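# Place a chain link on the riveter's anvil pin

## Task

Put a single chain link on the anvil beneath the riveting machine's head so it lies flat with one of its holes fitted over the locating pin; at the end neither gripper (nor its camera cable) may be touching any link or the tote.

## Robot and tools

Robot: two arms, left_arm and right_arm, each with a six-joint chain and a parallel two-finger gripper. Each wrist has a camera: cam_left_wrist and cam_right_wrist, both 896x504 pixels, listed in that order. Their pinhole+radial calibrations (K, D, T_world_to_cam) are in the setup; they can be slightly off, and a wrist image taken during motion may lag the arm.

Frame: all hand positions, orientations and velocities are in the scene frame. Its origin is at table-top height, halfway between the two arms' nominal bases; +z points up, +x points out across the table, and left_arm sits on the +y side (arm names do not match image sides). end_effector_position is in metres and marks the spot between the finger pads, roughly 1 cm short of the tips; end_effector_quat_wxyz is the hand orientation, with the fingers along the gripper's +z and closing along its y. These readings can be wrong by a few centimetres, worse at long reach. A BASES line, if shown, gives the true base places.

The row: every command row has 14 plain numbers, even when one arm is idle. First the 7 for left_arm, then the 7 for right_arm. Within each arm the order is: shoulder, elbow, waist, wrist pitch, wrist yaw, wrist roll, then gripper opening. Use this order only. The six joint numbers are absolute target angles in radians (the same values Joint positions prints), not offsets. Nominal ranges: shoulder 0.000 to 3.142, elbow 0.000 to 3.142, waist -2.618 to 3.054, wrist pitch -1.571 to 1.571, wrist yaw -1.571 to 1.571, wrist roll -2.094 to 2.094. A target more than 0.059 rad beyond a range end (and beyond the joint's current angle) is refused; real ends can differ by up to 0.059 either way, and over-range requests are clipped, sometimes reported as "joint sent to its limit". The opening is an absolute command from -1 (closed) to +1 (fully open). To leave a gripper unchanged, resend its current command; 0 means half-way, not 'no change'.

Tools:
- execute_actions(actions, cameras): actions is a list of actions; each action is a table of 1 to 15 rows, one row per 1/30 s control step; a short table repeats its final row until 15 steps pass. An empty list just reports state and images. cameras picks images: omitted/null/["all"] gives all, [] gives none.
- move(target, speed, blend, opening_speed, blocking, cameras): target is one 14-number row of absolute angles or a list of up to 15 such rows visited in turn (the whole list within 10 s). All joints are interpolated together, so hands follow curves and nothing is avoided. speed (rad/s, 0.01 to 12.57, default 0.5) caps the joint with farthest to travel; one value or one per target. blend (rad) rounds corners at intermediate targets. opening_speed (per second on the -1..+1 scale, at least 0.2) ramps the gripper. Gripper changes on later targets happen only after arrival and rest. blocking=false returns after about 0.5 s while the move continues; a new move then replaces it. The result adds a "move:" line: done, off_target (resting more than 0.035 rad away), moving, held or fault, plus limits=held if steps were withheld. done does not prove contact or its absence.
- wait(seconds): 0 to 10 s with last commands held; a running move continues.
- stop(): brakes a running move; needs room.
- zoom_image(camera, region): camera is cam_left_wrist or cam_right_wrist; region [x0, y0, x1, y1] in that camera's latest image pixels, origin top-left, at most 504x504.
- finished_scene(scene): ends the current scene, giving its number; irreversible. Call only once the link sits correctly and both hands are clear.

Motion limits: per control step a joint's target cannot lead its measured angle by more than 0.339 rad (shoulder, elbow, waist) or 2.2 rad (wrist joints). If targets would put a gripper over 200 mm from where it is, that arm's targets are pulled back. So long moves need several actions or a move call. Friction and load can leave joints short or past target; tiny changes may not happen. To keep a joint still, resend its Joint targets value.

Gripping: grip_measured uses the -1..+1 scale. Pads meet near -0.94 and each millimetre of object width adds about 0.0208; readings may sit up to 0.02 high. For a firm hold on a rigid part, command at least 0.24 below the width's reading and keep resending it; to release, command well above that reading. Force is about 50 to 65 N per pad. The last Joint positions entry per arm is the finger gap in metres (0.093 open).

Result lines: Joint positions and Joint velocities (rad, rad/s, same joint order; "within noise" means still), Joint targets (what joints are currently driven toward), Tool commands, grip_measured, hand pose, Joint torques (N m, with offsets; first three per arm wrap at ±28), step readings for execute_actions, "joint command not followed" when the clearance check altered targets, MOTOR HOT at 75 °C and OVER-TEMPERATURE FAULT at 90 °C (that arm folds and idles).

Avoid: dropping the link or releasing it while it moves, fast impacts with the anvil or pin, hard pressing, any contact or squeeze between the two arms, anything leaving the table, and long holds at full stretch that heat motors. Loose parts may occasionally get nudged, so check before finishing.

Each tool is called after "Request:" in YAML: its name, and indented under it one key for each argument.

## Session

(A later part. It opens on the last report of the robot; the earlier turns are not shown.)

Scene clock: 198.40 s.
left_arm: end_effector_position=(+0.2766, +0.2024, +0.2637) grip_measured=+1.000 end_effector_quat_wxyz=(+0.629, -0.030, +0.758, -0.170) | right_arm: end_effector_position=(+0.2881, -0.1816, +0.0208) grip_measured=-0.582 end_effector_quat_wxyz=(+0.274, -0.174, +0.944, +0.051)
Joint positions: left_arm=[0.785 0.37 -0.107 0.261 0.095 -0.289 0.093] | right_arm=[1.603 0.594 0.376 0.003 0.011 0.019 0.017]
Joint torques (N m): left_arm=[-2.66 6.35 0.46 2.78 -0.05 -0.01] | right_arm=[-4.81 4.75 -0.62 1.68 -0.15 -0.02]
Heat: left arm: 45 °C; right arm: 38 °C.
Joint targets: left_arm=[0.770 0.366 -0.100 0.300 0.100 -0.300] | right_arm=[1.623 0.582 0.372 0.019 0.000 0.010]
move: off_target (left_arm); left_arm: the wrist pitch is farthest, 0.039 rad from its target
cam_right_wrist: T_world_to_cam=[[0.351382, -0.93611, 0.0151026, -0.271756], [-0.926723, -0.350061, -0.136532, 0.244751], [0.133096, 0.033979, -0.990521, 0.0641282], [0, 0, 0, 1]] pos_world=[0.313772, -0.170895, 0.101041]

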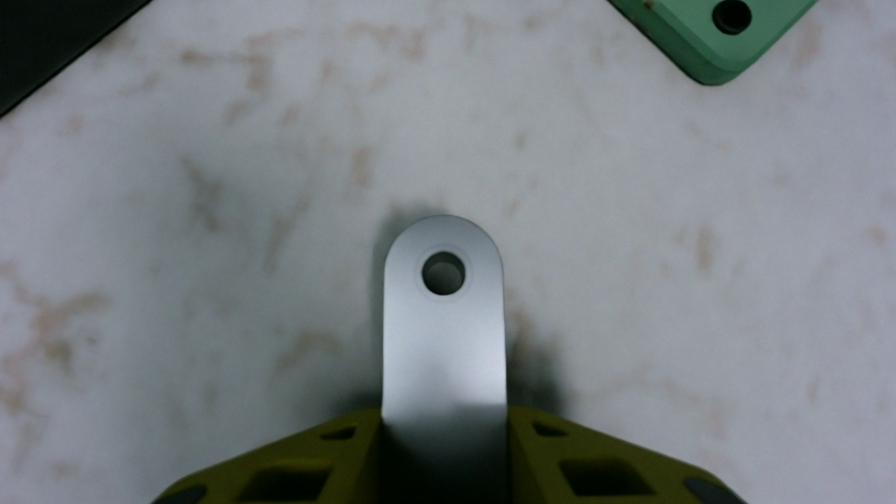

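Request:
move:
  target: [0.77,0.366,-0.1,0.3,0.1,-0.3,1,1.611,0.59,0.372,-0.005,0,0.01,-0.75]
  speed: 0.05
  cameras: []

Request:
move:
  target: [0.77,0.366,-0.1,0.3,0.1,-0.3,1,1.611,0.59,0.372,-0.005,0,0.01,0]
  opening_speed: 0.3
  cameras: ["cam_right_wrist"]

Scene clock: 204.17 s.
left_arm: end_effector_position=(+0.2766, +0.2024, +0.2637) grip_measured=+1.000 end_effector_quat_wxyz=(+0.629, -0.030, +0.758, -0.170) | right_arm: end_effector_position=(+0.2881, -0.1816, +0.0208) grip_measured=-0.582 end_effector_quat_wxyz=(+0.274, -0.174, +0.944, +0.051)
Joint positions: left_arm=[0.785 0.37 -0.107 0.261 0.095 -0.289 0.093] | right_arm=[1.603 0.594 0.376 0.003 0.011 0.019 0.017]
Joint torques (N m): left_arm=[-2.67 6.38 0.44 2.78 -0.06 -0.01] | right_arm=[-5.89 5.44 -0.59 1.41 -0.14 -0.02]
Heat: left arm: 45 °C; right arm: 38 °C.
Joint targets: left_arm=[0.770 0.366 -0.100 0.300 0.100 -0.300] | right_arm=[1.611 0.590 0.372 -0.005 0.000 0.010]
move: off_target (left_arm); left_arm: the wrist pitch is farthest, 0.039 rad from its target

Scene clock: 206.87 s.
left_arm: end_effector_position=(+0.2766, +0.2024, +0.2637) grip_measured=+1.000 end_effector_quat_wxyz=(+0.629, -0.030, +0.758, -0.170) | right_arm: end_effector_position=(+0.2875, -0.1818, +0.0204) grip_measured=-0.003 end_effector_quat_wxyz=(+0.273, -0.174, +0.945, +0.051)
Joint positions: left_arm=[0.785 0.37 -0.107 0.261 0.095 -0.289 0.093] | right_arm=[1.603 0.594 0.376 0 0.011 0.019 0.045]
Joint torques (N m): left_arm=[-2.69 6.35 0.44 2.78 -0.05 -0.01] | right_arm=[-5.87 5.41 -0.59 1.44 -0.14 -0.01]
Heat: left arm: 45 °C; right arm: 38 °C.
Joint targets: left_arm=[0.770 0.366 -0.100 0.300 0.100 -0.300] | right_arm=[1.611 0.590 0.372 -0.005 0.000 0.010]
move: off_target (left_arm); left_arm: the wrist pitch is farthest, 0.039 rad from its target
cam_right_wrist: T_world_to_cam=[[0.35159, -0.936036, 0.0148539, -0.271763], [-0.927056, -0.350336, -0.133535, 0.24411], [0.130198, 0.0331793, -0.990933, 0.0644922], [0, 0, 0, 1]] pos_world=[0.313456, -0.170999, 0.100541]

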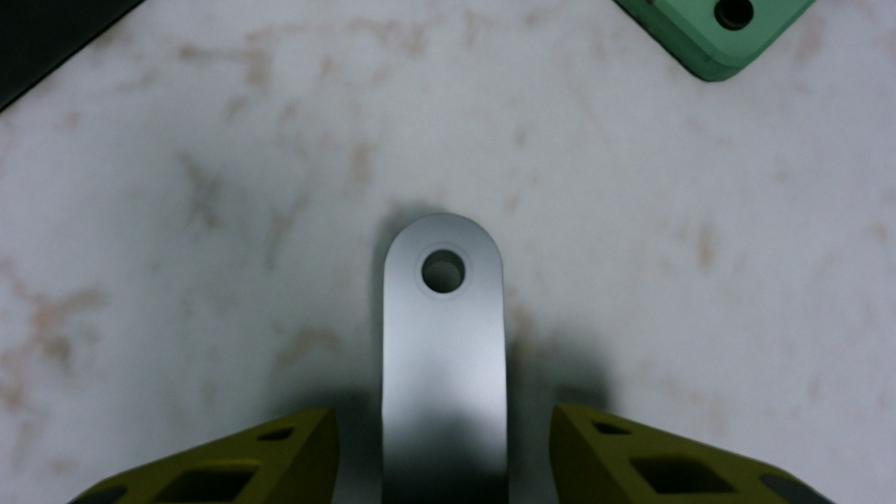

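Request:
move:
  target: [0.77,0.366,-0.1,0.3,0.1,-0.3,1,1.611,0.59,0.372,-0.005,0,0.01,-0.75]
  opening_speed: 0.4
  cameras: []

Request:
move:
  target:
    - [0.77,0.366,-0.1,0.3,0.1,-0.3,1,1.507,0.662,0.372,-0.17,0,0.01,-0.75]
    - [0.77,0.366,-0.1,0.3,0.1,-0.3,1,1.73,0.9455,0.0,-0.23,0,0.01,-0.75]
    - [0.77,0.366,-0.1,0.3,0.1,-0.3,1,1.811,0.882,0.0,-0.086,0,0.01,-0.75]
  speed: [0.2,0.4,0.12]
  cameras: ["cam_right_wrist"]

Scene clock: 223.83 s.
left_arm: end_effector_position=(+0.2766, +0.2024, +0.2637) grip_measured=+1.000 end_effector_quat_wxyz=(+0.629, -0.030, +0.758, -0.170) | right_arm: end_effector_position=(+0.2873, -0.1818, +0.0203) grip_measured=-0.573 end_effector_quat_wxyz=(+0.273, -0.174, +0.945, +0.051)
Joint positions: left_arm=[0.785 0.37 -0.107 0.261 0.095 -0.289 0.093] | right_arm=[1.603 0.594 0.376 -0.001 0.011 0.018 0.018]
Joint torques (N m): left_arm=[-2.67 6.35 0.42 2.78 -0.04 -0.02] | right_arm=[-5.9 5.42 -0.61 1.45 -0.14 -0.01]
Heat: left arm: 45 °C; right arm: 38 °C.
Joint targets: left_arm=[0.770 0.366 -0.100 0.300 0.100 -0.300] | right_arm=[1.611 0.590 0.372 -0.005 0.000 0.010]
move: off_target (left_arm); left_arm: the wrist pitch is farthest, 0.039 rad from its target

Scene clock: 227.40 s.
left_arm: end_effector_position=(+0.2766, +0.2024, +0.2637) grip_measured=+1.000 end_effector_quat_wxyz=(+0.629, -0.030, +0.758, -0.170) | right_arm: end_effector_position=(+0.3768, -0.3034, +0.0313) grip_measured=-0.582 end_effector_quat_wxyz=(+0.272, +0.000, +0.962, +0.001)
Joint positions: left_arm=[0.785 0.37 -0.107 0.261 0.095 -0.289 0.093] | right_arm=[1.798 0.89 0.003 -0.112 0.006 0.013 0.017]
Joint torques (N m): left_arm=[-2.7 6.37 0.43 2.77 -0.05 -0.01] | right_arm=[-7.86 5.49 -0.55 1.74 -0.09 0.05]
Heat: left arm: 45 °C; right arm: 38 °C.
Joint targets: left_arm=[0.770 0.366 -0.100 0.300 0.100 -0.300] | right_arm=[1.811 0.882 0.000 -0.086 0.000 0.010]
move: off_target (left_arm); left_arm: the wrist pitch is farthest, 0.039 rad from its target
cam_right_wrist: T_world_to_cam=[[-0.00561606, -0.999878, 0.014554, -0.30193], [-0.9926, 0.00380858, -0.121368, 0.417541], [0.121298, -0.0151279, -0.992501, 0.0563957], [0, 0, 0, 1]] pos_world=[0.405915, -0.30263, 0.111043]

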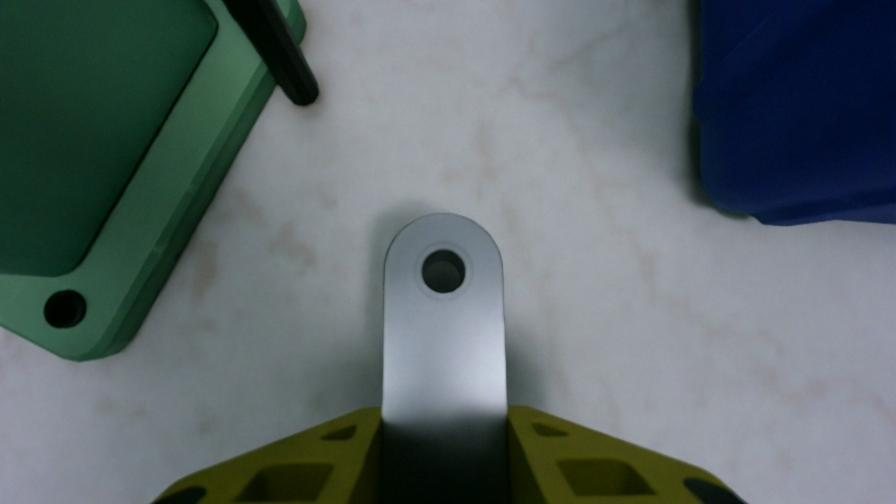

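Request:
move:
  target: [0.77,0.366,-0.1,0.3,0.1,-0.3,1,1.833,0.864,0.0,-0.052,0,0.01,-0.75]
  speed: 0.06
  cameras: []

Scene clock: 231.13 s.
left_arm: end_effector_position=(+0.2766, +0.2024, +0.2637) grip_measured=+1.000 end_effector_quat_wxyz=(+0.629, -0.030, +0.758, -0.170) | right_arm: end_effector_position=(+0.3760, -0.3034, +0.0229) grip_measured=-0.582 end_effector_quat_wxyz=(+0.271, +0.000, +0.962, +0.001)
Joint positions: left_arm=[0.785 0.37 -0.107 0.261 0.095 -0.289 0.093] | right_arm=[1.817 0.873 0.003 -0.077 0.006 0.013 0.017]
Joint torques (N m): left_arm=[-2.67 6.38 0.43 2.79 -0.05 -0.02] | right_arm=[-7.71 5.23 -0.55 1.74 -0.09 0.05]
Heat: left arm: 45 °C; right arm: 38 °C.
Joint targets: left_arm=[0.770 0.366 -0.100 0.300 0.100 -0.300] | right_arm=[1.833 0.864 0.000 -0.052 0.000 0.010]
move: off_target (left_arm); left_arm: the wrist pitch is farthest, 0.039 rad from its target

Down 2 mm more, then release.

Request:
move:
  target: [0.77,0.366,-0.1,0.3,0.1,-0.3,1,1.838,0.860,0.0,-0.043,0,0.01,-0.75]
  speed: 0.05
  cameras: []

Request:
move:
  target: [0.77,0.366,-0.1,0.3,0.1,-0.3,1,1.838,0.860,0.0,-0.043,0,0.01,0]
  opening_speed: 0.3
  cameras: ["cam_right_wrist"]

Scene clock: 234.50 s.
left_arm: end_effector_position=(+0.2766, +0.2024, +0.2637) grip_measured=+1.000 end_effector_quat_wxyz=(+0.629, -0.030, +0.758, -0.170) | right_arm: end_effector_position=(+0.3771, -0.3034, +0.0219) grip_measured=-0.582 end_effector_quat_wxyz=(+0.274, +0.000, +0.962, +0.001)
Joint positions: left_arm=[0.785 0.37 -0.107 0.261 0.095 -0.289 0.093] | right_arm=[1.822 0.87 0.003 -0.063 0.006 0.013 0.017]
Joint torques (N m): left_arm=[-2.69 6.38 0.4 2.78 -0.05 -0.01] | right_arm=[-7.65 5.16 -0.54 1.71 -0.09 0.06]
Heat: left arm: 46 °C; right arm: 37 °C.
Joint targets: left_arm=[0.770 0.366 -0.100 0.300 0.100 -0.300] | right_arm=[1.838 0.860 0.000 -0.043 0.000 0.010]
move: off_target (left_arm); left_arm: the wrist pitch is farthest, 0.039 rad from its target

Scene clock: 237.20 s.
left_arm: end_effector_position=(+0.2766, +0.2024, +0.2637) grip_measured=+1.000 end_effector_quat_wxyz=(+0.629, -0.030, +0.758, -0.170) | right_arm: end_effector_position=(+0.3788, -0.3034, +0.0230) grip_measured=-0.003 end_effector_quat_wxyz=(+0.278, +0.000, +0.960, +0.001)
Joint positions: left_arm=[0.785 0.37 -0.107 0.261 0.095 -0.289 0.093] | right_arm=[1.822 0.87 0.003 -0.055 0.006 0.013 0.045]
Joint torques (N m): left_arm=[-2.67 6.35 0.43 2.79 -0.05 -0.02] | right_arm=[-7.66 5.18 -0.55 1.63 -0.09 0.04]
Heat: left arm: 46 °C; right arm: 37 °C.
Joint targets: left_arm=[0.770 0.366 -0.100 0.300 0.100 -0.300] | right_arm=[1.838 0.860 0.000 -0.043 0.000 0.010]
move: off_target (left_arm); left_arm: the wrist pitch is farthest, 0.039 rad from its target
cam_right_wrist: T_world_to_cam=[[-0.00578898, -0.999881, 0.014278, -0.301711], [-0.990842, 0.00380925, -0.134975, 0.418136], [0.134904, -0.0149286, -0.990746, 0.0427918], [0, 0, 0, 1]] pos_world=[0.406787, -0.302629, 0.103141]

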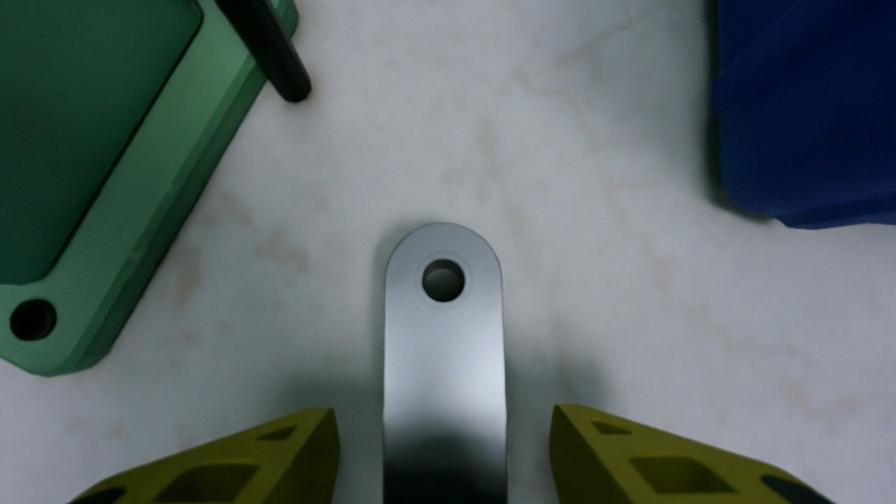

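Request:
move:
  target:
    - [0.77,0.366,-0.1,0.3,0.1,-0.3,1,1.72,0.95,0.0,-0.25,0,0.0,0]
    - [0.77,0.366,-0.1,0.3,0.1,-0.3,1,1.622,0.431,0.0,0.741,0,0.0,0]
    - [0.77,0.366,-0.1,0.3,0.1,-0.3,1,1.935,0.389,0.0,1.096,0,0.0,0]
  speed: [0.2,0.5,0.2]
  cameras: ["cam_right_wrist"]

Scene clock: 249.50 s.
left_arm: end_effector_position=(+0.2766, +0.2024, +0.2637) grip_measured=+1.000 end_effector_quat_wxyz=(+0.629, -0.030, +0.758, -0.170) | right_arm: end_effector_position=(+0.3752, -0.3034, +0.0424) grip_measured=-0.003 end_effector_quat_wxyz=(+0.540, -0.002, +0.842, +0.002)
Joint positions: left_arm=[0.785 0.37 -0.107 0.261 0.095 -0.289 0.093] | right_arm=[1.919 0.398 0.003 1.092 0.006 0.005 0.045]
Joint torques (N m): left_arm=[-2.66 6.34 0.42 2.78 -0.05 -0.01] | right_arm=[-6.24 3.1 -0.55 2.22 -0.1 0.03]
Heat: left arm: 46 °C; right arm: 38 °C.
Joint targets: left_arm=[0.770 0.366 -0.100 0.300 0.100 -0.300] | right_arm=[1.935 0.389 0.000 1.096 0.000 0.000]
move: off_target (left_arm); left_arm: the wrist pitch is farthest, 0.039 rad from its target
cam_right_wrist: T_world_to_cam=[[-0.00711972, -0.999937, 0.00868742, -0.301352], [-0.756709, -0.000291872, -0.653752, 0.350056], [0.653713, -0.0112284, -0.756659, -0.14093], [0, 0, 0, 1]] pos_world=[0.354873, -0.302813, 0.124832]

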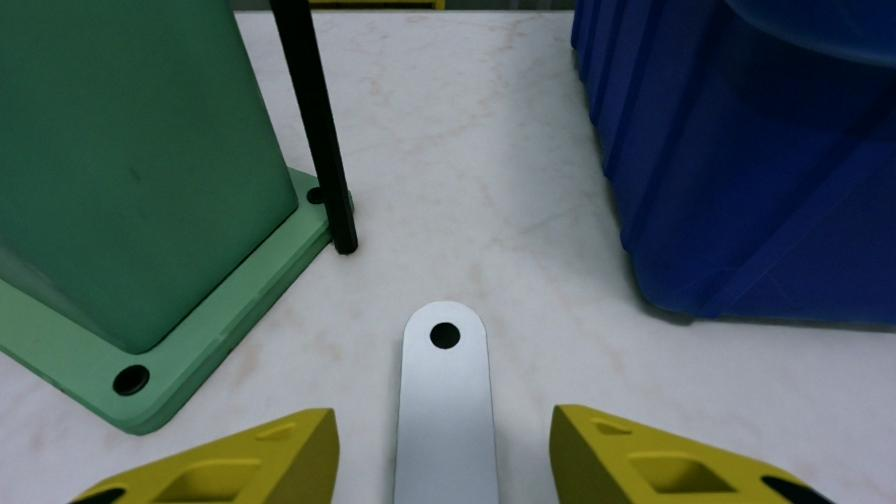

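Request:
move:
  target: [0.77,0.366,-0.1,0.3,0.1,-0.3,1,2.063,0.373,0.0,1.24,0,0.0,0]
  speed: 0.1
  cameras: ["cam_right_wrist"]

Scene clock: 254.43 s.
left_arm: end_effector_position=(+0.2767, +0.2024, +0.2638) grip_measured=+1.000 end_effector_quat_wxyz=(+0.629, -0.030, +0.758, -0.170) | right_arm: end_effector_position=(+0.3705, -0.3035, +0.0211) grip_measured=-0.003 end_effector_quat_wxyz=(+0.540, -0.002, +0.842, +0.002)
Joint positions: left_arm=[0.785 0.37 -0.107 0.261 0.095 -0.289 0.093] | right_arm=[2.046 0.381 0.003 1.235 0.006 0.005 0.045]
Joint torques (N m): left_arm=[-2.7 6.35 0.43 2.78 -0.05 -0.02] | right_arm=[-6.42 2.36 -0.57 2.23 -0.1 0.03]
Heat: left arm: 46 °C; right arm: 39 °C.
Joint targets: left_arm=[0.770 0.366 -0.100 0.300 0.100 -0.300] | right_arm=[2.063 0.373 0.000 1.240 0.000 0.000]
move: off_target (left_arm); left_arm: the wrist pitch is farthest, 0.039 rad from its target
cam_right_wrist: T_world_to_cam=[[-0.00711714, -0.999937, 0.00869022, -0.301201], [-0.756943, -0.000291639, -0.653481, 0.332702], [0.653442, -0.0112289, -0.756893, -0.15392], [0, 0, 0, 1]] pos_world=[0.350271, -0.302813, 0.103531]

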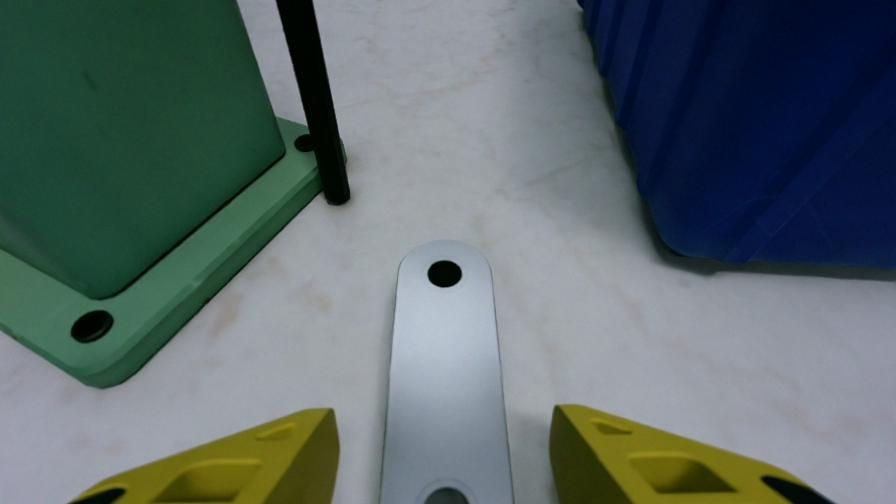

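Request:
move:
  target: [0.77,0.366,-0.1,0.3,0.1,-0.3,1,2.067,0.392,0.0,1.225,0,0.0,0]
  speed: 0.1
  cameras: []

Request:
move:
  target: [0.77,0.366,-0.1,0.3,0.1,-0.3,1,2.067,0.392,0.0,1.225,0,0.0,-0.8]
  opening_speed: 0.4
  cameras: ["cam_right_wrist"]

Scene clock: 261.90 s.
left_arm: end_effector_position=(+0.2767, +0.2024, +0.2638) grip_measured=+1.000 end_effector_quat_wxyz=(+0.629, -0.030, +0.758, -0.170) | right_arm: end_effector_position=(+0.3705, -0.3035, +0.0212) grip_measured=-0.003 end_effector_quat_wxyz=(+0.540, -0.002, +0.842, +0.002)
Joint positions: left_arm=[0.785 0.37 -0.107 0.261 0.095 -0.289 0.093] | right_arm=[2.046 0.381 0.003 1.235 0.006 0.005 0.045]
Joint torques (N m): left_arm=[-2.65 6.35 0.43 2.78 -0.05 -0.01] | right_arm=[-6.08 3.95 -0.58 2.06 -0.1 0.02]
Heat: left arm: 46 °C; right arm: 39 °C.
Joint targets: left_arm=[0.770 0.366 -0.100 0.300 0.100 -0.300] | right_arm=[2.067 0.392 0.000 1.225 0.000 0.000]
move: off_target (left_arm); left_arm: the wrist pitch is farthest, 0.039 rad from its target

Scene clock: 264.10 s.
left_arm: end_effector_position=(+0.2767, +0.2024, +0.2638) grip_measured=+1.000 end_effector_quat_wxyz=(+0.629, -0.030, +0.758, -0.170) | right_arm: end_effector_position=(+0.3705, -0.3034, +0.0212) grip_measured=-0.576 end_effector_quat_wxyz=(+0.540, -0.002, +0.842, +0.002)
Joint positions: left_arm=[0.785 0.37 -0.107 0.261 0.095 -0.289 0.093] | right_arm=[2.046 0.381 0.003 1.235 0.006 0.005 0.018]
Joint torques (N m): left_arm=[-2.67 6.35 0.44 2.78 -0.05 -0.01] | right_arm=[-6.08 3.97 -0.55 2.07 -0.1 0.03]
Heat: left arm: 46 °C; right arm: 39 °C.
Joint targets: left_arm=[0.770 0.366 -0.100 0.300 0.100 -0.300] | right_arm=[2.067 0.392 0.000 1.225 0.000 0.000]
move: off_target (left_arm); left_arm: the wrist pitch is farthest, 0.039 rad from its target
cam_right_wrist: T_world_to_cam=[[-0.00678257, -0.999941, 0.00845019, -0.301293], [-0.75671, -0.000391903, -0.653751, 0.332686], [0.653716, -0.0108285, -0.756663, -0.153843], [0, 0, 0, 1]] pos_world=[0.350273, -0.302811, 0.103632]

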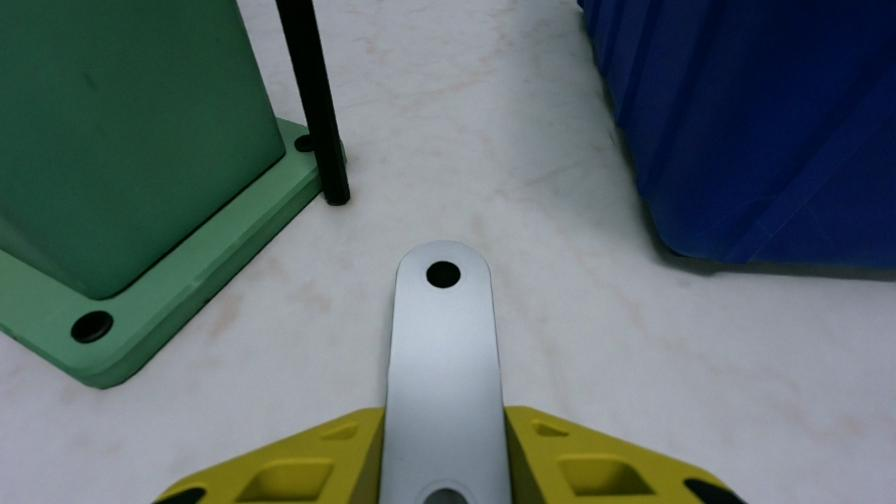

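Request:
move:
  target:
    - [0.77,0.366,-0.1,0.3,0.1,-0.3,1,1.758,0.412,0.0,0.916,0,0.0,-0.8]
    - [0.77,0.366,-0.3,0.3,0.1,-0.3,1,0.639,0.425,0.1,-0.216,0,0.0,-0.8]
    - [0.77,0.366,-0.3,0.3,0.1,-0.3,1,0.639,0.425,0.71,-0.216,0,0.0,-0.8]
    - [0.77,0.366,-0.3,0.3,0.1,-0.3,1,1.366,0.742,0.71,0.194,0,0.0,-0.8]
  speed: [0.3,0.6,0.6,0.5]

Scene clock: 284.47 s.
left_arm: end_effector_position=(+0.2608, +0.1450, +0.2638) grip_measured=+1.000 end_effector_quat_wxyz=(+0.610, +0.040, +0.758, -0.227) | right_arm: end_effector_position=(+0.2829, -0.0401, +0.1802) grip_measured=-0.584 end_effector_quat_wxyz=(+0.482, -0.297, +0.805, +0.179)
Joint positions: left_arm=[0.785 0.37 -0.293 0.261 0.095 -0.289 0.093] | right_arm=[1.359 0.708 0.703 0.162 0.004 0.005 0.017]
Joint torques (N m): left_arm=[-2.66 6.34 -0.69 2.79 -0.06 -0.01] | right_arm=[-5.33 10.33 0.39 2.48 -0.08 0.02]
Heat: left arm: 47 °C; right arm: 40 °C.
Joint targets: left_arm=[0.770 0.366 -0.300 0.300 0.100 -0.300] | right_arm=[1.366 0.742 0.710 0.194 0.000 0.000]
move: off_target (left_arm); left_arm: the wrist pitch is farthest, 0.039 rad from its target
cam_left_wrist: T_world_to_cam=[[-0.364099, -0.884345, 0.292173, 0.143159], [-0.610739, -0.0101355, -0.791767, 0.406467], [0.703157, -0.466723, -0.536414, 0.104574], [0, 0, 0, 1]] pos_world=[0.226837, 0.179529, 0.336095]
cam_right_wrist: T_world_to_cam=[[0.640684, -0.767754, 0.00878687, -0.213924], [-0.606761, -0.513284, -0.606943, 0.298926], [0.470493, 0.383528, -0.794697, 0.101123], [0, 0, 0, 1]] pos_world=[0.270857, -0.0495901, 0.263673]

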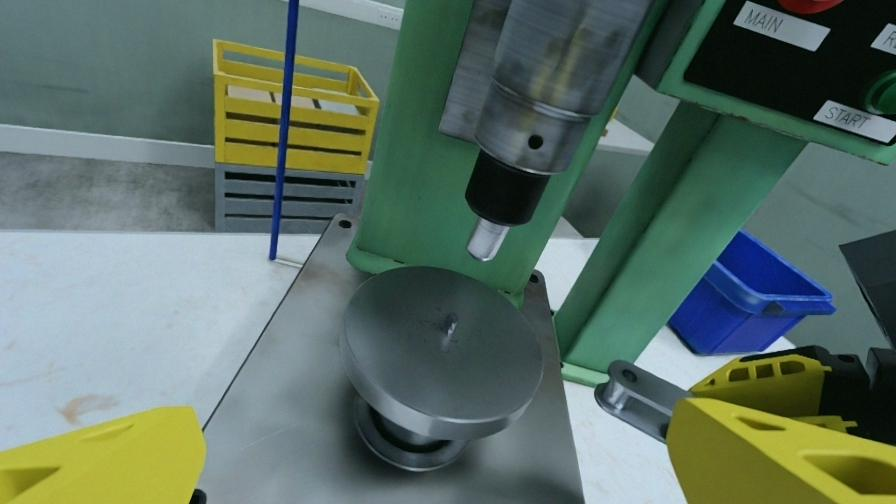

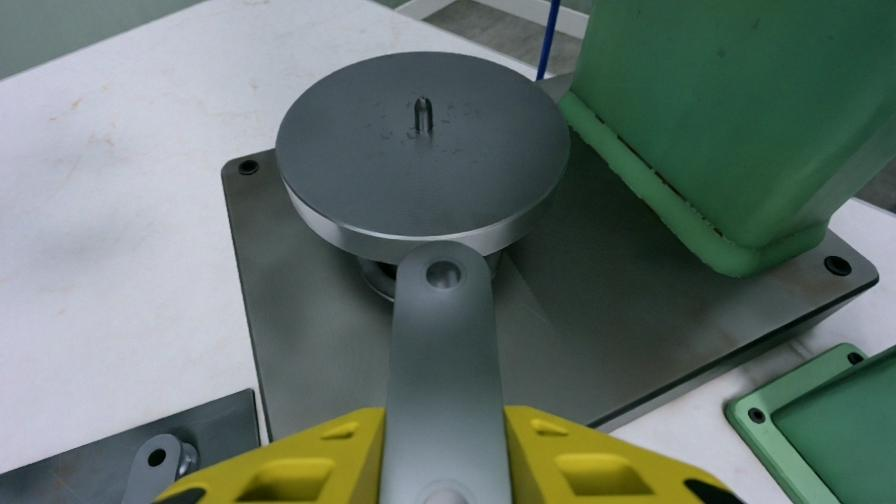

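Request:
move:
  target: [0.77,0.366,-0.3,0.3,0.1,-0.3,1,1.455,0.84,0.726,0.215,0,0.0,-0.8]
  speed: 0.3

Scene clock: 299.30 s.
left_arm: end_effector_position=(+0.2608, +0.1450, +0.2638) grip_measured=+1.000 end_effector_quat_wxyz=(+0.610, +0.040, +0.758, -0.227) | right_arm: end_effector_position=(+0.2993, -0.0168, +0.1955) grip_measured=-0.584 end_effector_quat_wxyz=(+0.496, -0.299, +0.793, +0.189)
Joint positions: left_arm=[0.785 0.37 -0.293 0.261 0.095 -0.289 0.093] | right_arm=[1.444 0.808 0.719 0.184 0.004 0.005 0.017]
Joint torques (N m): left_arm=[-2.67 6.31 -0.7 2.78 -0.06 -0.02] | right_arm=[-5.87 10.18 0.4 2.51 -0.07 0.03]
Heat: left arm: 47 °C; right arm: 41 °C.
Joint targets: left_arm=[0.770 0.366 -0.300 0.300 0.100 -0.300] | right_arm=[1.455 0.840 0.726 0.215 0.000 0.000]
move: off_target (left_arm); left_arm: the wrist pitch is farthest, 0.039 rad from its target
cam_left_wrist: T_world_to_cam=[[-0.364099, -0.884345, 0.292173, 0.143159], [-0.610739, -0.0101355, -0.791767, 0.406467], [0.703157, -0.466723, -0.536414, 0.104574], [0, 0, 0, 1]] pos_world=[0.226837, 0.179529, 0.336095]
cam_right_wrist: T_world_to_cam=[[0.652415, -0.757819, 0.00808299, -0.209925], [-0.581301, -0.507235, -0.63624, 0.328389], [0.486255, 0.410394, -0.771449, 0.087807], [0, 0, 0, 1]] pos_world=[0.285154, -0.0285501, 0.27837]

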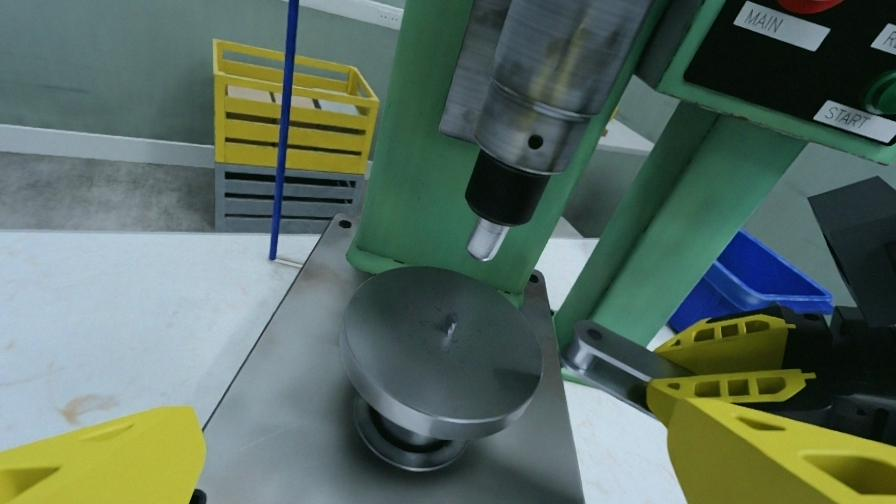

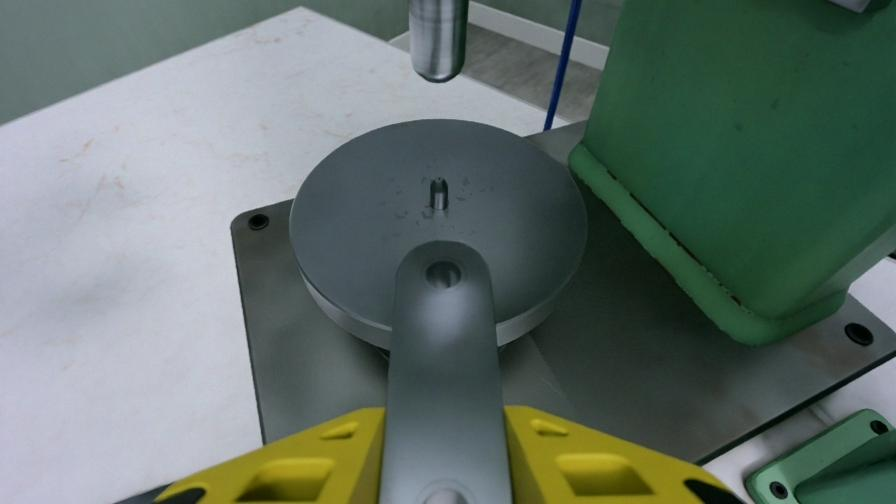

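Request:
move:
  target: [0.77,0.366,-0.3,0.3,0.1,-0.3,1,1.643,1.014,0.727,0.251,0,0.0,-0.8]
  speed: 0.2

Scene clock: 310.70 s.
left_arm: end_effector_position=(+0.2608, +0.1450, +0.2638) grip_measured=+1.000 end_effector_quat_wxyz=(+0.610, +0.040, +0.758, -0.227) | right_arm: end_effector_position=(+0.3364, +0.0165, +0.1983) grip_measured=-0.584 end_effector_quat_wxyz=(+0.504, -0.298, +0.788, +0.192)
Joint positions: left_arm=[0.785 0.37 -0.293 0.261 0.095 -0.289 0.093] | right_arm=[1.631 0.981 0.719 0.218 0.004 0.005 0.017]
Joint torques (N m): left_arm=[-2.69 6.32 -0.72 2.78 -0.04 -0.02] | right_arm=[-7.69 10.26 0.5 2.55 -0.07 0.03]
Heat: left arm: 47 °C; right arm: 43 °C.
Joint targets: left_arm=[0.770 0.366 -0.300 0.300 0.100 -0.300] | right_arm=[1.643 1.014 0.727 0.251 0.000 0.000]
move: off_target (left_arm); left_arm: the wrist pitch is farthest, 0.039 rad from its target
cam_left_wrist: T_world_to_cam=[[-0.364099, -0.884345, 0.292173, 0.143159], [-0.610739, -0.0101355, -0.791767, 0.406467], [0.703157, -0.466723, -0.536414, 0.104574], [0, 0, 0, 1]] pos_world=[0.226837, 0.179529, 0.336095]
cam_right_wrist: T_world_to_cam=[[0.652603, -0.75766, 0.00774897, -0.208799], [-0.571337, -0.498781, -0.651761, 0.368236], [0.497678, 0.420914, -0.758385, 0.0516955], [0, 0, 0, 1]] pos_world=[0.320922, 0.00371137, 0.280825]

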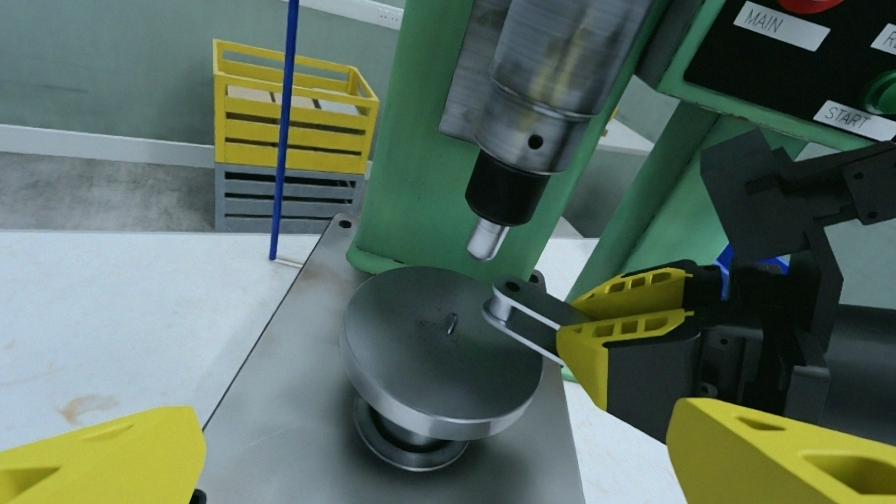

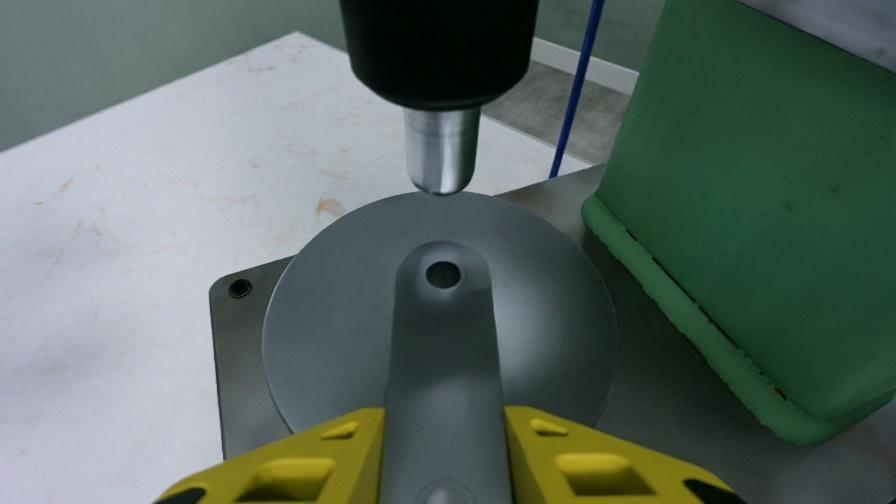

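Request:
move:
  target: [0.77,0.366,-0.3,0.3,0.1,-0.3,1,1.734,1.078,0.727,0.279,0,0.0,-0.8]
  speed: 0.12

Request:
zoom_image:
  camera: "cam_left_wrist"
  region: [380, 180, 660, 380]

Request:
zoom_image:
  camera: "cam_right_wrist"
  region: [360, 170, 540, 350]

Scene clock: 336.83 s.
left_arm: end_effector_position=(+0.2608, +0.1450, +0.2638) grip_measured=+1.000 end_effector_quat_wxyz=(+0.610, +0.040, +0.758, -0.227) | right_arm: end_effector_position=(+0.3521, +0.0306, +0.1904) grip_measured=-0.584 end_effector_quat_wxyz=(+0.504, -0.297, +0.787, +0.192)
Joint positions: left_arm=[0.785 0.37 -0.293 0.261 0.095 -0.289 0.093] | right_arm=[1.721 1.045 0.719 0.245 0.004 0.005 0.017]
Joint torques (N m): left_arm=[-2.66 6.35 -0.65 2.78 -0.05 -0.01] | right_arm=[-8.49 10.24 0.5 2.49 -0.07 0.04]
Heat: left arm: 48 °C; right arm: 45 °C.
Joint targets: left_arm=[0.770 0.366 -0.300 0.300 0.100 -0.300] | right_arm=[1.734 1.078 0.727 0.279 0.000 0.000]
move: off_target (left_arm); left_arm: the wrist pitch is farthest, 0.039 rad from its target
cam_left_wrist: T_world_to_cam=[[-0.364099, -0.884345, 0.292173, 0.143159], [-0.610739, -0.0101355, -0.791767, 0.406467], [0.703157, -0.466723, -0.536414, 0.104574], [0, 0, 0, 1]] pos_world=[0.226837, 0.179529, 0.336095]
cam_right_wrist: T_world_to_cam=[[0.65252, -0.757732, 0.00771387, -0.208271], [-0.570479, -0.497917, -0.653171, 0.379008], [0.498769, 0.421806, -0.757171, 0.0312562], [0, 0, 0, 1]] pos_world=[0.336528, 0.0177167, 0.27283]

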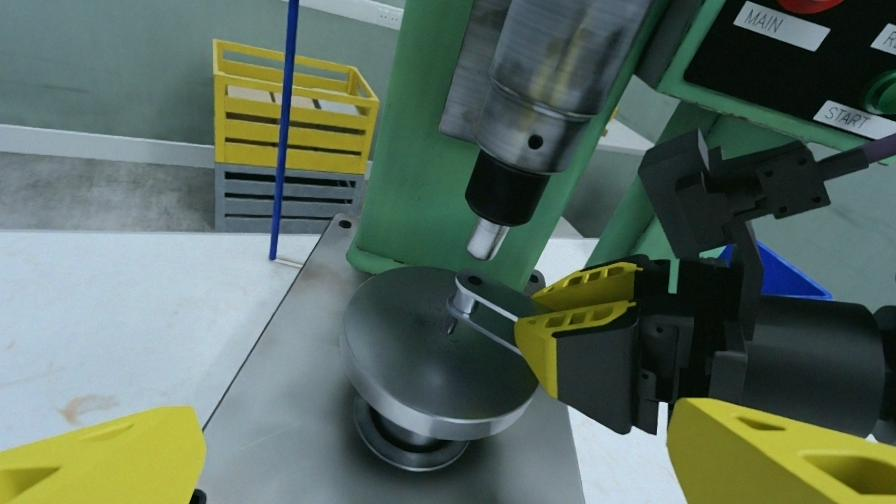

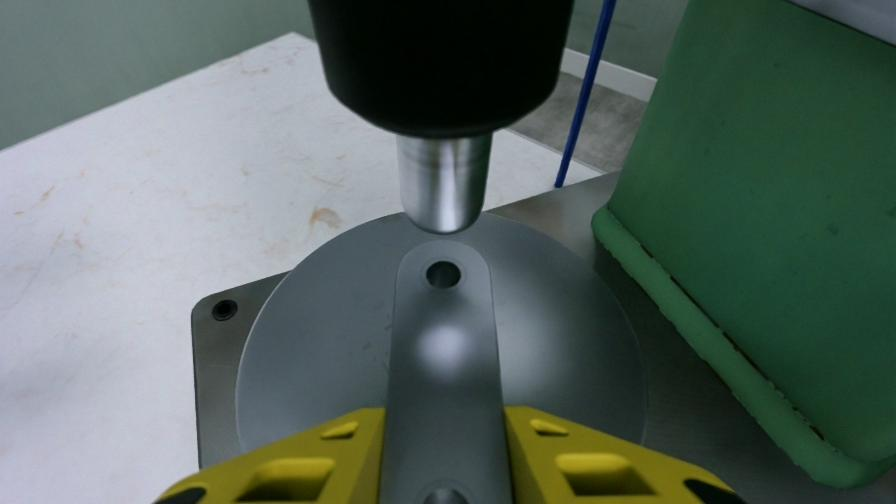

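Scaled by 1.800 (camera's finer frame: 1280x720).

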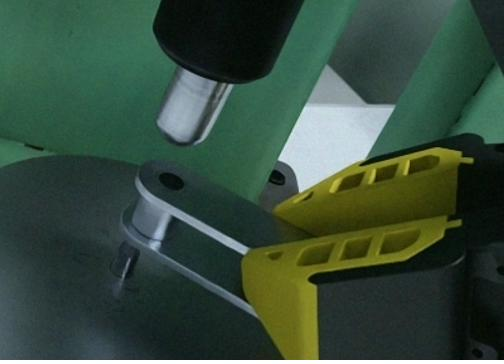

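Scaled by 2.800 (camera's finer frame: 1280x720).

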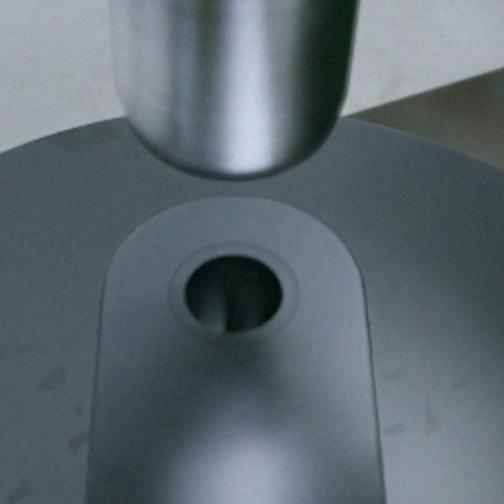

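Request:
move:
  target: [0.77,0.366,-0.3,0.3,0.1,-0.3,1,1.7545,1.0885,0.726,0.289,0,0.0,-0.8]
  speed: 0.05

Request:
zoom_image:
  camera: "cam_left_wrist"
  region: [420, 240, 560, 360]

Request:
zoom_image:
  camera: "cam_right_wrist"
  region: [360, 170, 540, 350]

Scene clock: 356.00 s.
left_arm: end_effector_position=(+0.2608, +0.1450, +0.2638) grip_measured=+1.000 end_effector_quat_wxyz=(+0.610, +0.040, +0.758, -0.227) | right_arm: end_effector_position=(+0.3552, +0.0334, +0.1876) grip_measured=-0.584 end_effector_quat_wxyz=(+0.505, -0.297, +0.787, +0.192)
Joint positions: left_arm=[0.785 0.37 -0.293 0.261 0.095 -0.289 0.093] | right_arm=[1.74 1.055 0.719 0.255 0.004 0.005 0.017]
Joint torques (N m): left_arm=[-2.66 6.32 -0.72 2.77 -0.05 -0.01] | right_arm=[-8.59 10.39 0.43 2.55 -0.07 0.02]
Heat: left arm: 48 °C; right arm: 47 °C.
Joint targets: left_arm=[0.770 0.366 -0.300 0.300 0.100 -0.300] | right_arm=[1.755 1.089 0.726 0.289 0.000 0.000]
move: off_target (left_arm); left_arm: the wrist pitch is farthest, 0.039 rad from its target
cam_left_wrist: T_world_to_cam=[[-0.364099, -0.884345, 0.292173, 0.143159], [-0.610739, -0.0101355, -0.791767, 0.406467], [0.703157, -0.466723, -0.536414, 0.104574], [0, 0, 0, 1]] pos_world=[0.226837, 0.179529, 0.336095]
cam_right_wrist: T_world_to_cam=[[0.65256, -0.757698, 0.00773345, -0.208245], [-0.570273, -0.497811, -0.653431, 0.380227], [0.498953, 0.421992, -0.756947, 0.0262482], [0, 0, 0, 1]] pos_world=[0.339629, 0.0204178, 0.269931]

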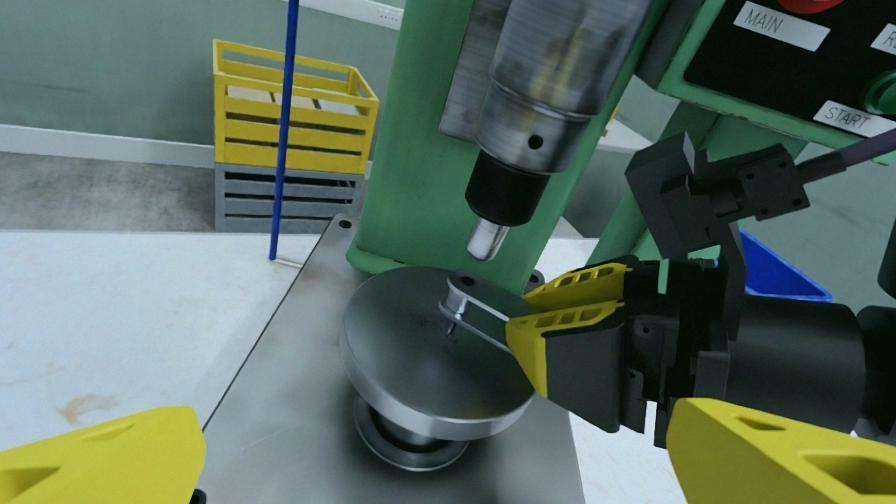

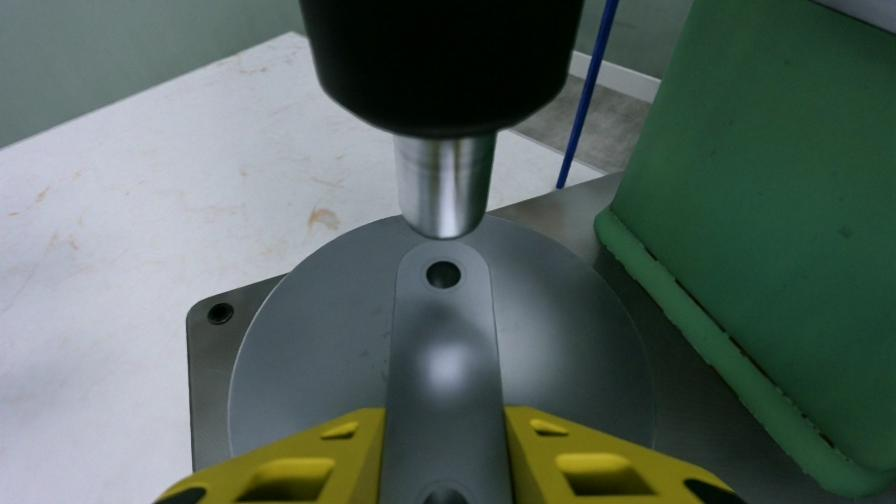

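Scaled by 3.600 (camera's finer frame: 1280x720).

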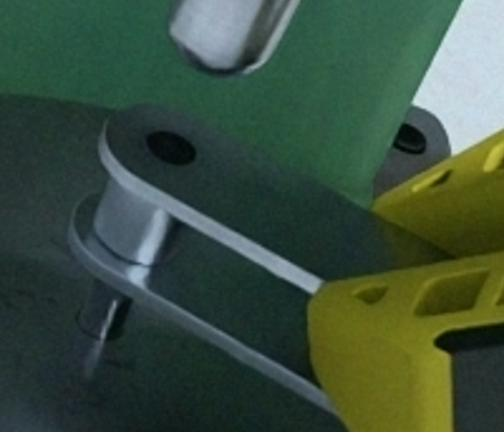

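Scaled by 2.800 (camera's finer frame: 1280x720).

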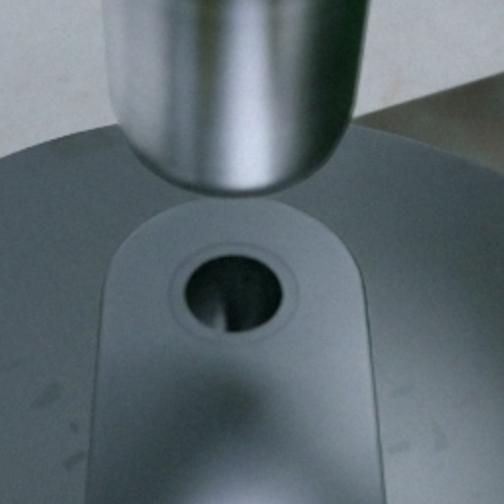

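Request:
move:
  target:
    - [0.77,0.366,-0.3,0.3,0.1,-0.3,1,1.7545,1.046,0.726,0.289,0,0.0,-0.8]
    - [0.77,0.366,-0.3,0.3,0.1,-0.3,1,1.763,1.036,0.726,0.308,0,0.0,-0.8]
  speed: 0.06
  cameras: ["cam_left_wrist","cam_right_wrist"]

Request:
zoom_image:
  camera: "cam_left_wrist"
  region: [420, 240, 560, 360]

Request:
zoom_image:
  camera: "cam_right_wrist"
  region: [360, 170, 540, 350]

Scene clock: 374.13 s.
left_arm: end_effector_position=(+0.2608, +0.1450, +0.2638) grip_measured=+1.000 end_effector_quat_wxyz=(+0.610, +0.040, +0.758, -0.227) | right_arm: end_effector_position=(+0.3554, +0.0335, +0.1824) grip_measured=-0.584 end_effector_quat_wxyz=(+0.504, -0.298, +0.788, +0.192)
Joint positions: left_arm=[0.785 0.37 -0.293 0.261 0.095 -0.289 0.093] | right_arm=[1.75 1.045 0.719 0.274 0.004 0.005 0.017]
Joint torques (N m): left_arm=[-2.66 6.35 -0.68 2.77 -0.05 -0.01] | right_arm=[-8.68 6.57 0.43 2.52 -0.07 0.03]
Heat: left arm: 48 °C; right arm: 49 °C.
Joint targets: left_arm=[0.770 0.366 -0.300 0.300 0.100 -0.300] | right_arm=[1.763 1.036 0.726 0.308 0.000 0.000]
move: off_target (left_arm); left_arm: the wrist pitch is farthest, 0.039 rad from its target
cam_left_wrist: T_world_to_cam=[[-0.364099, -0.884345, 0.292173, 0.143159], [-0.610739, -0.0101355, -0.791767, 0.406467], [0.703157, -0.466723, -0.536414, 0.104574], [0, 0, 0, 1]] pos_world=[0.226837, 0.179529, 0.336095]
cam_right_wrist: T_world_to_cam=[[0.652556, -0.757701, 0.00769392, -0.208173], [-0.570697, -0.498131, -0.652817, 0.377092], [0.498473, 0.421609, -0.757477, 0.0225157], [0, 0, 0, 1]] pos_world=[0.339826, 0.0206155, 0.264829]

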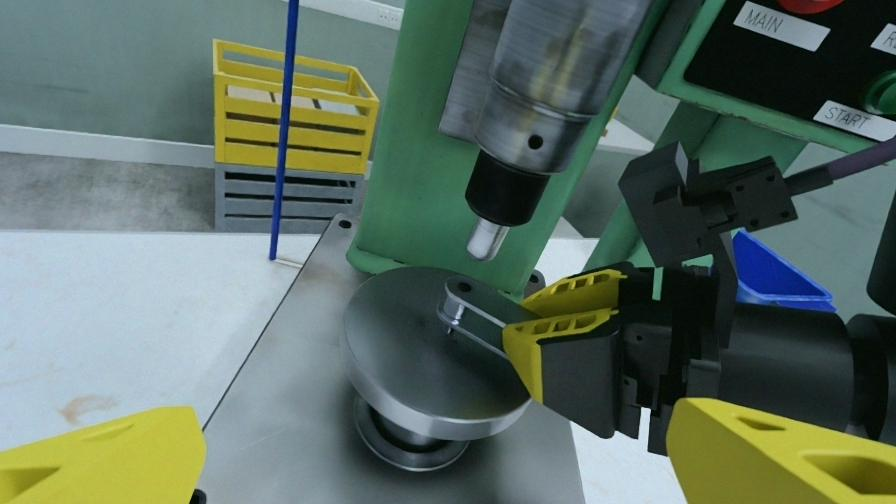

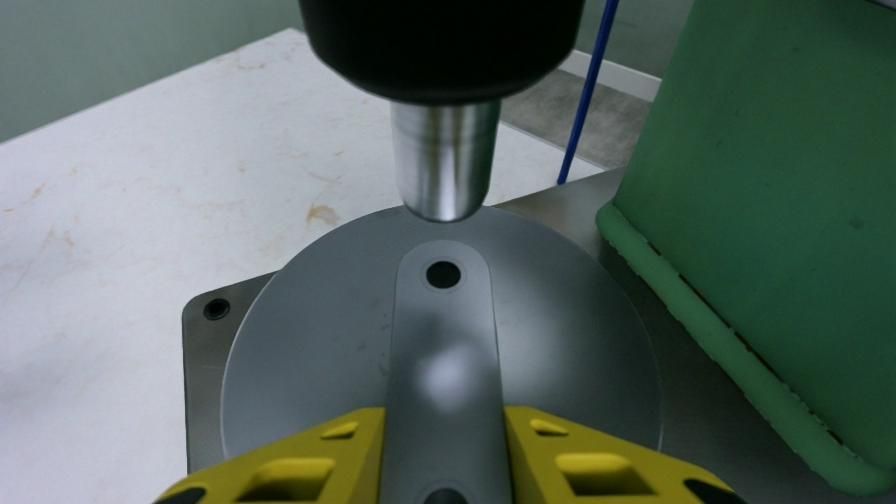

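Scaled by 3.600 (camera's finer frame: 1280x720).

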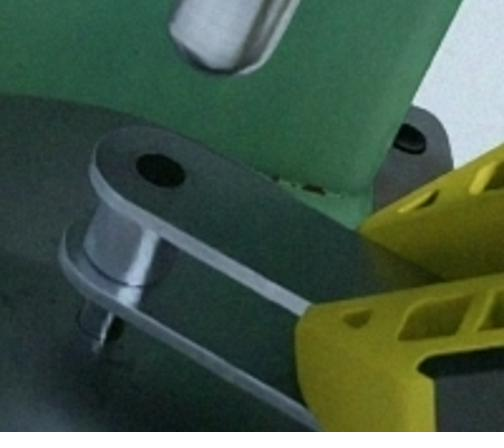

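Scaled by 2.800 (camera's finer frame: 1280x720).

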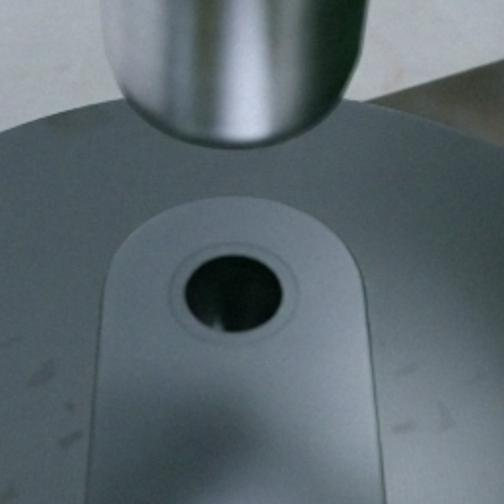

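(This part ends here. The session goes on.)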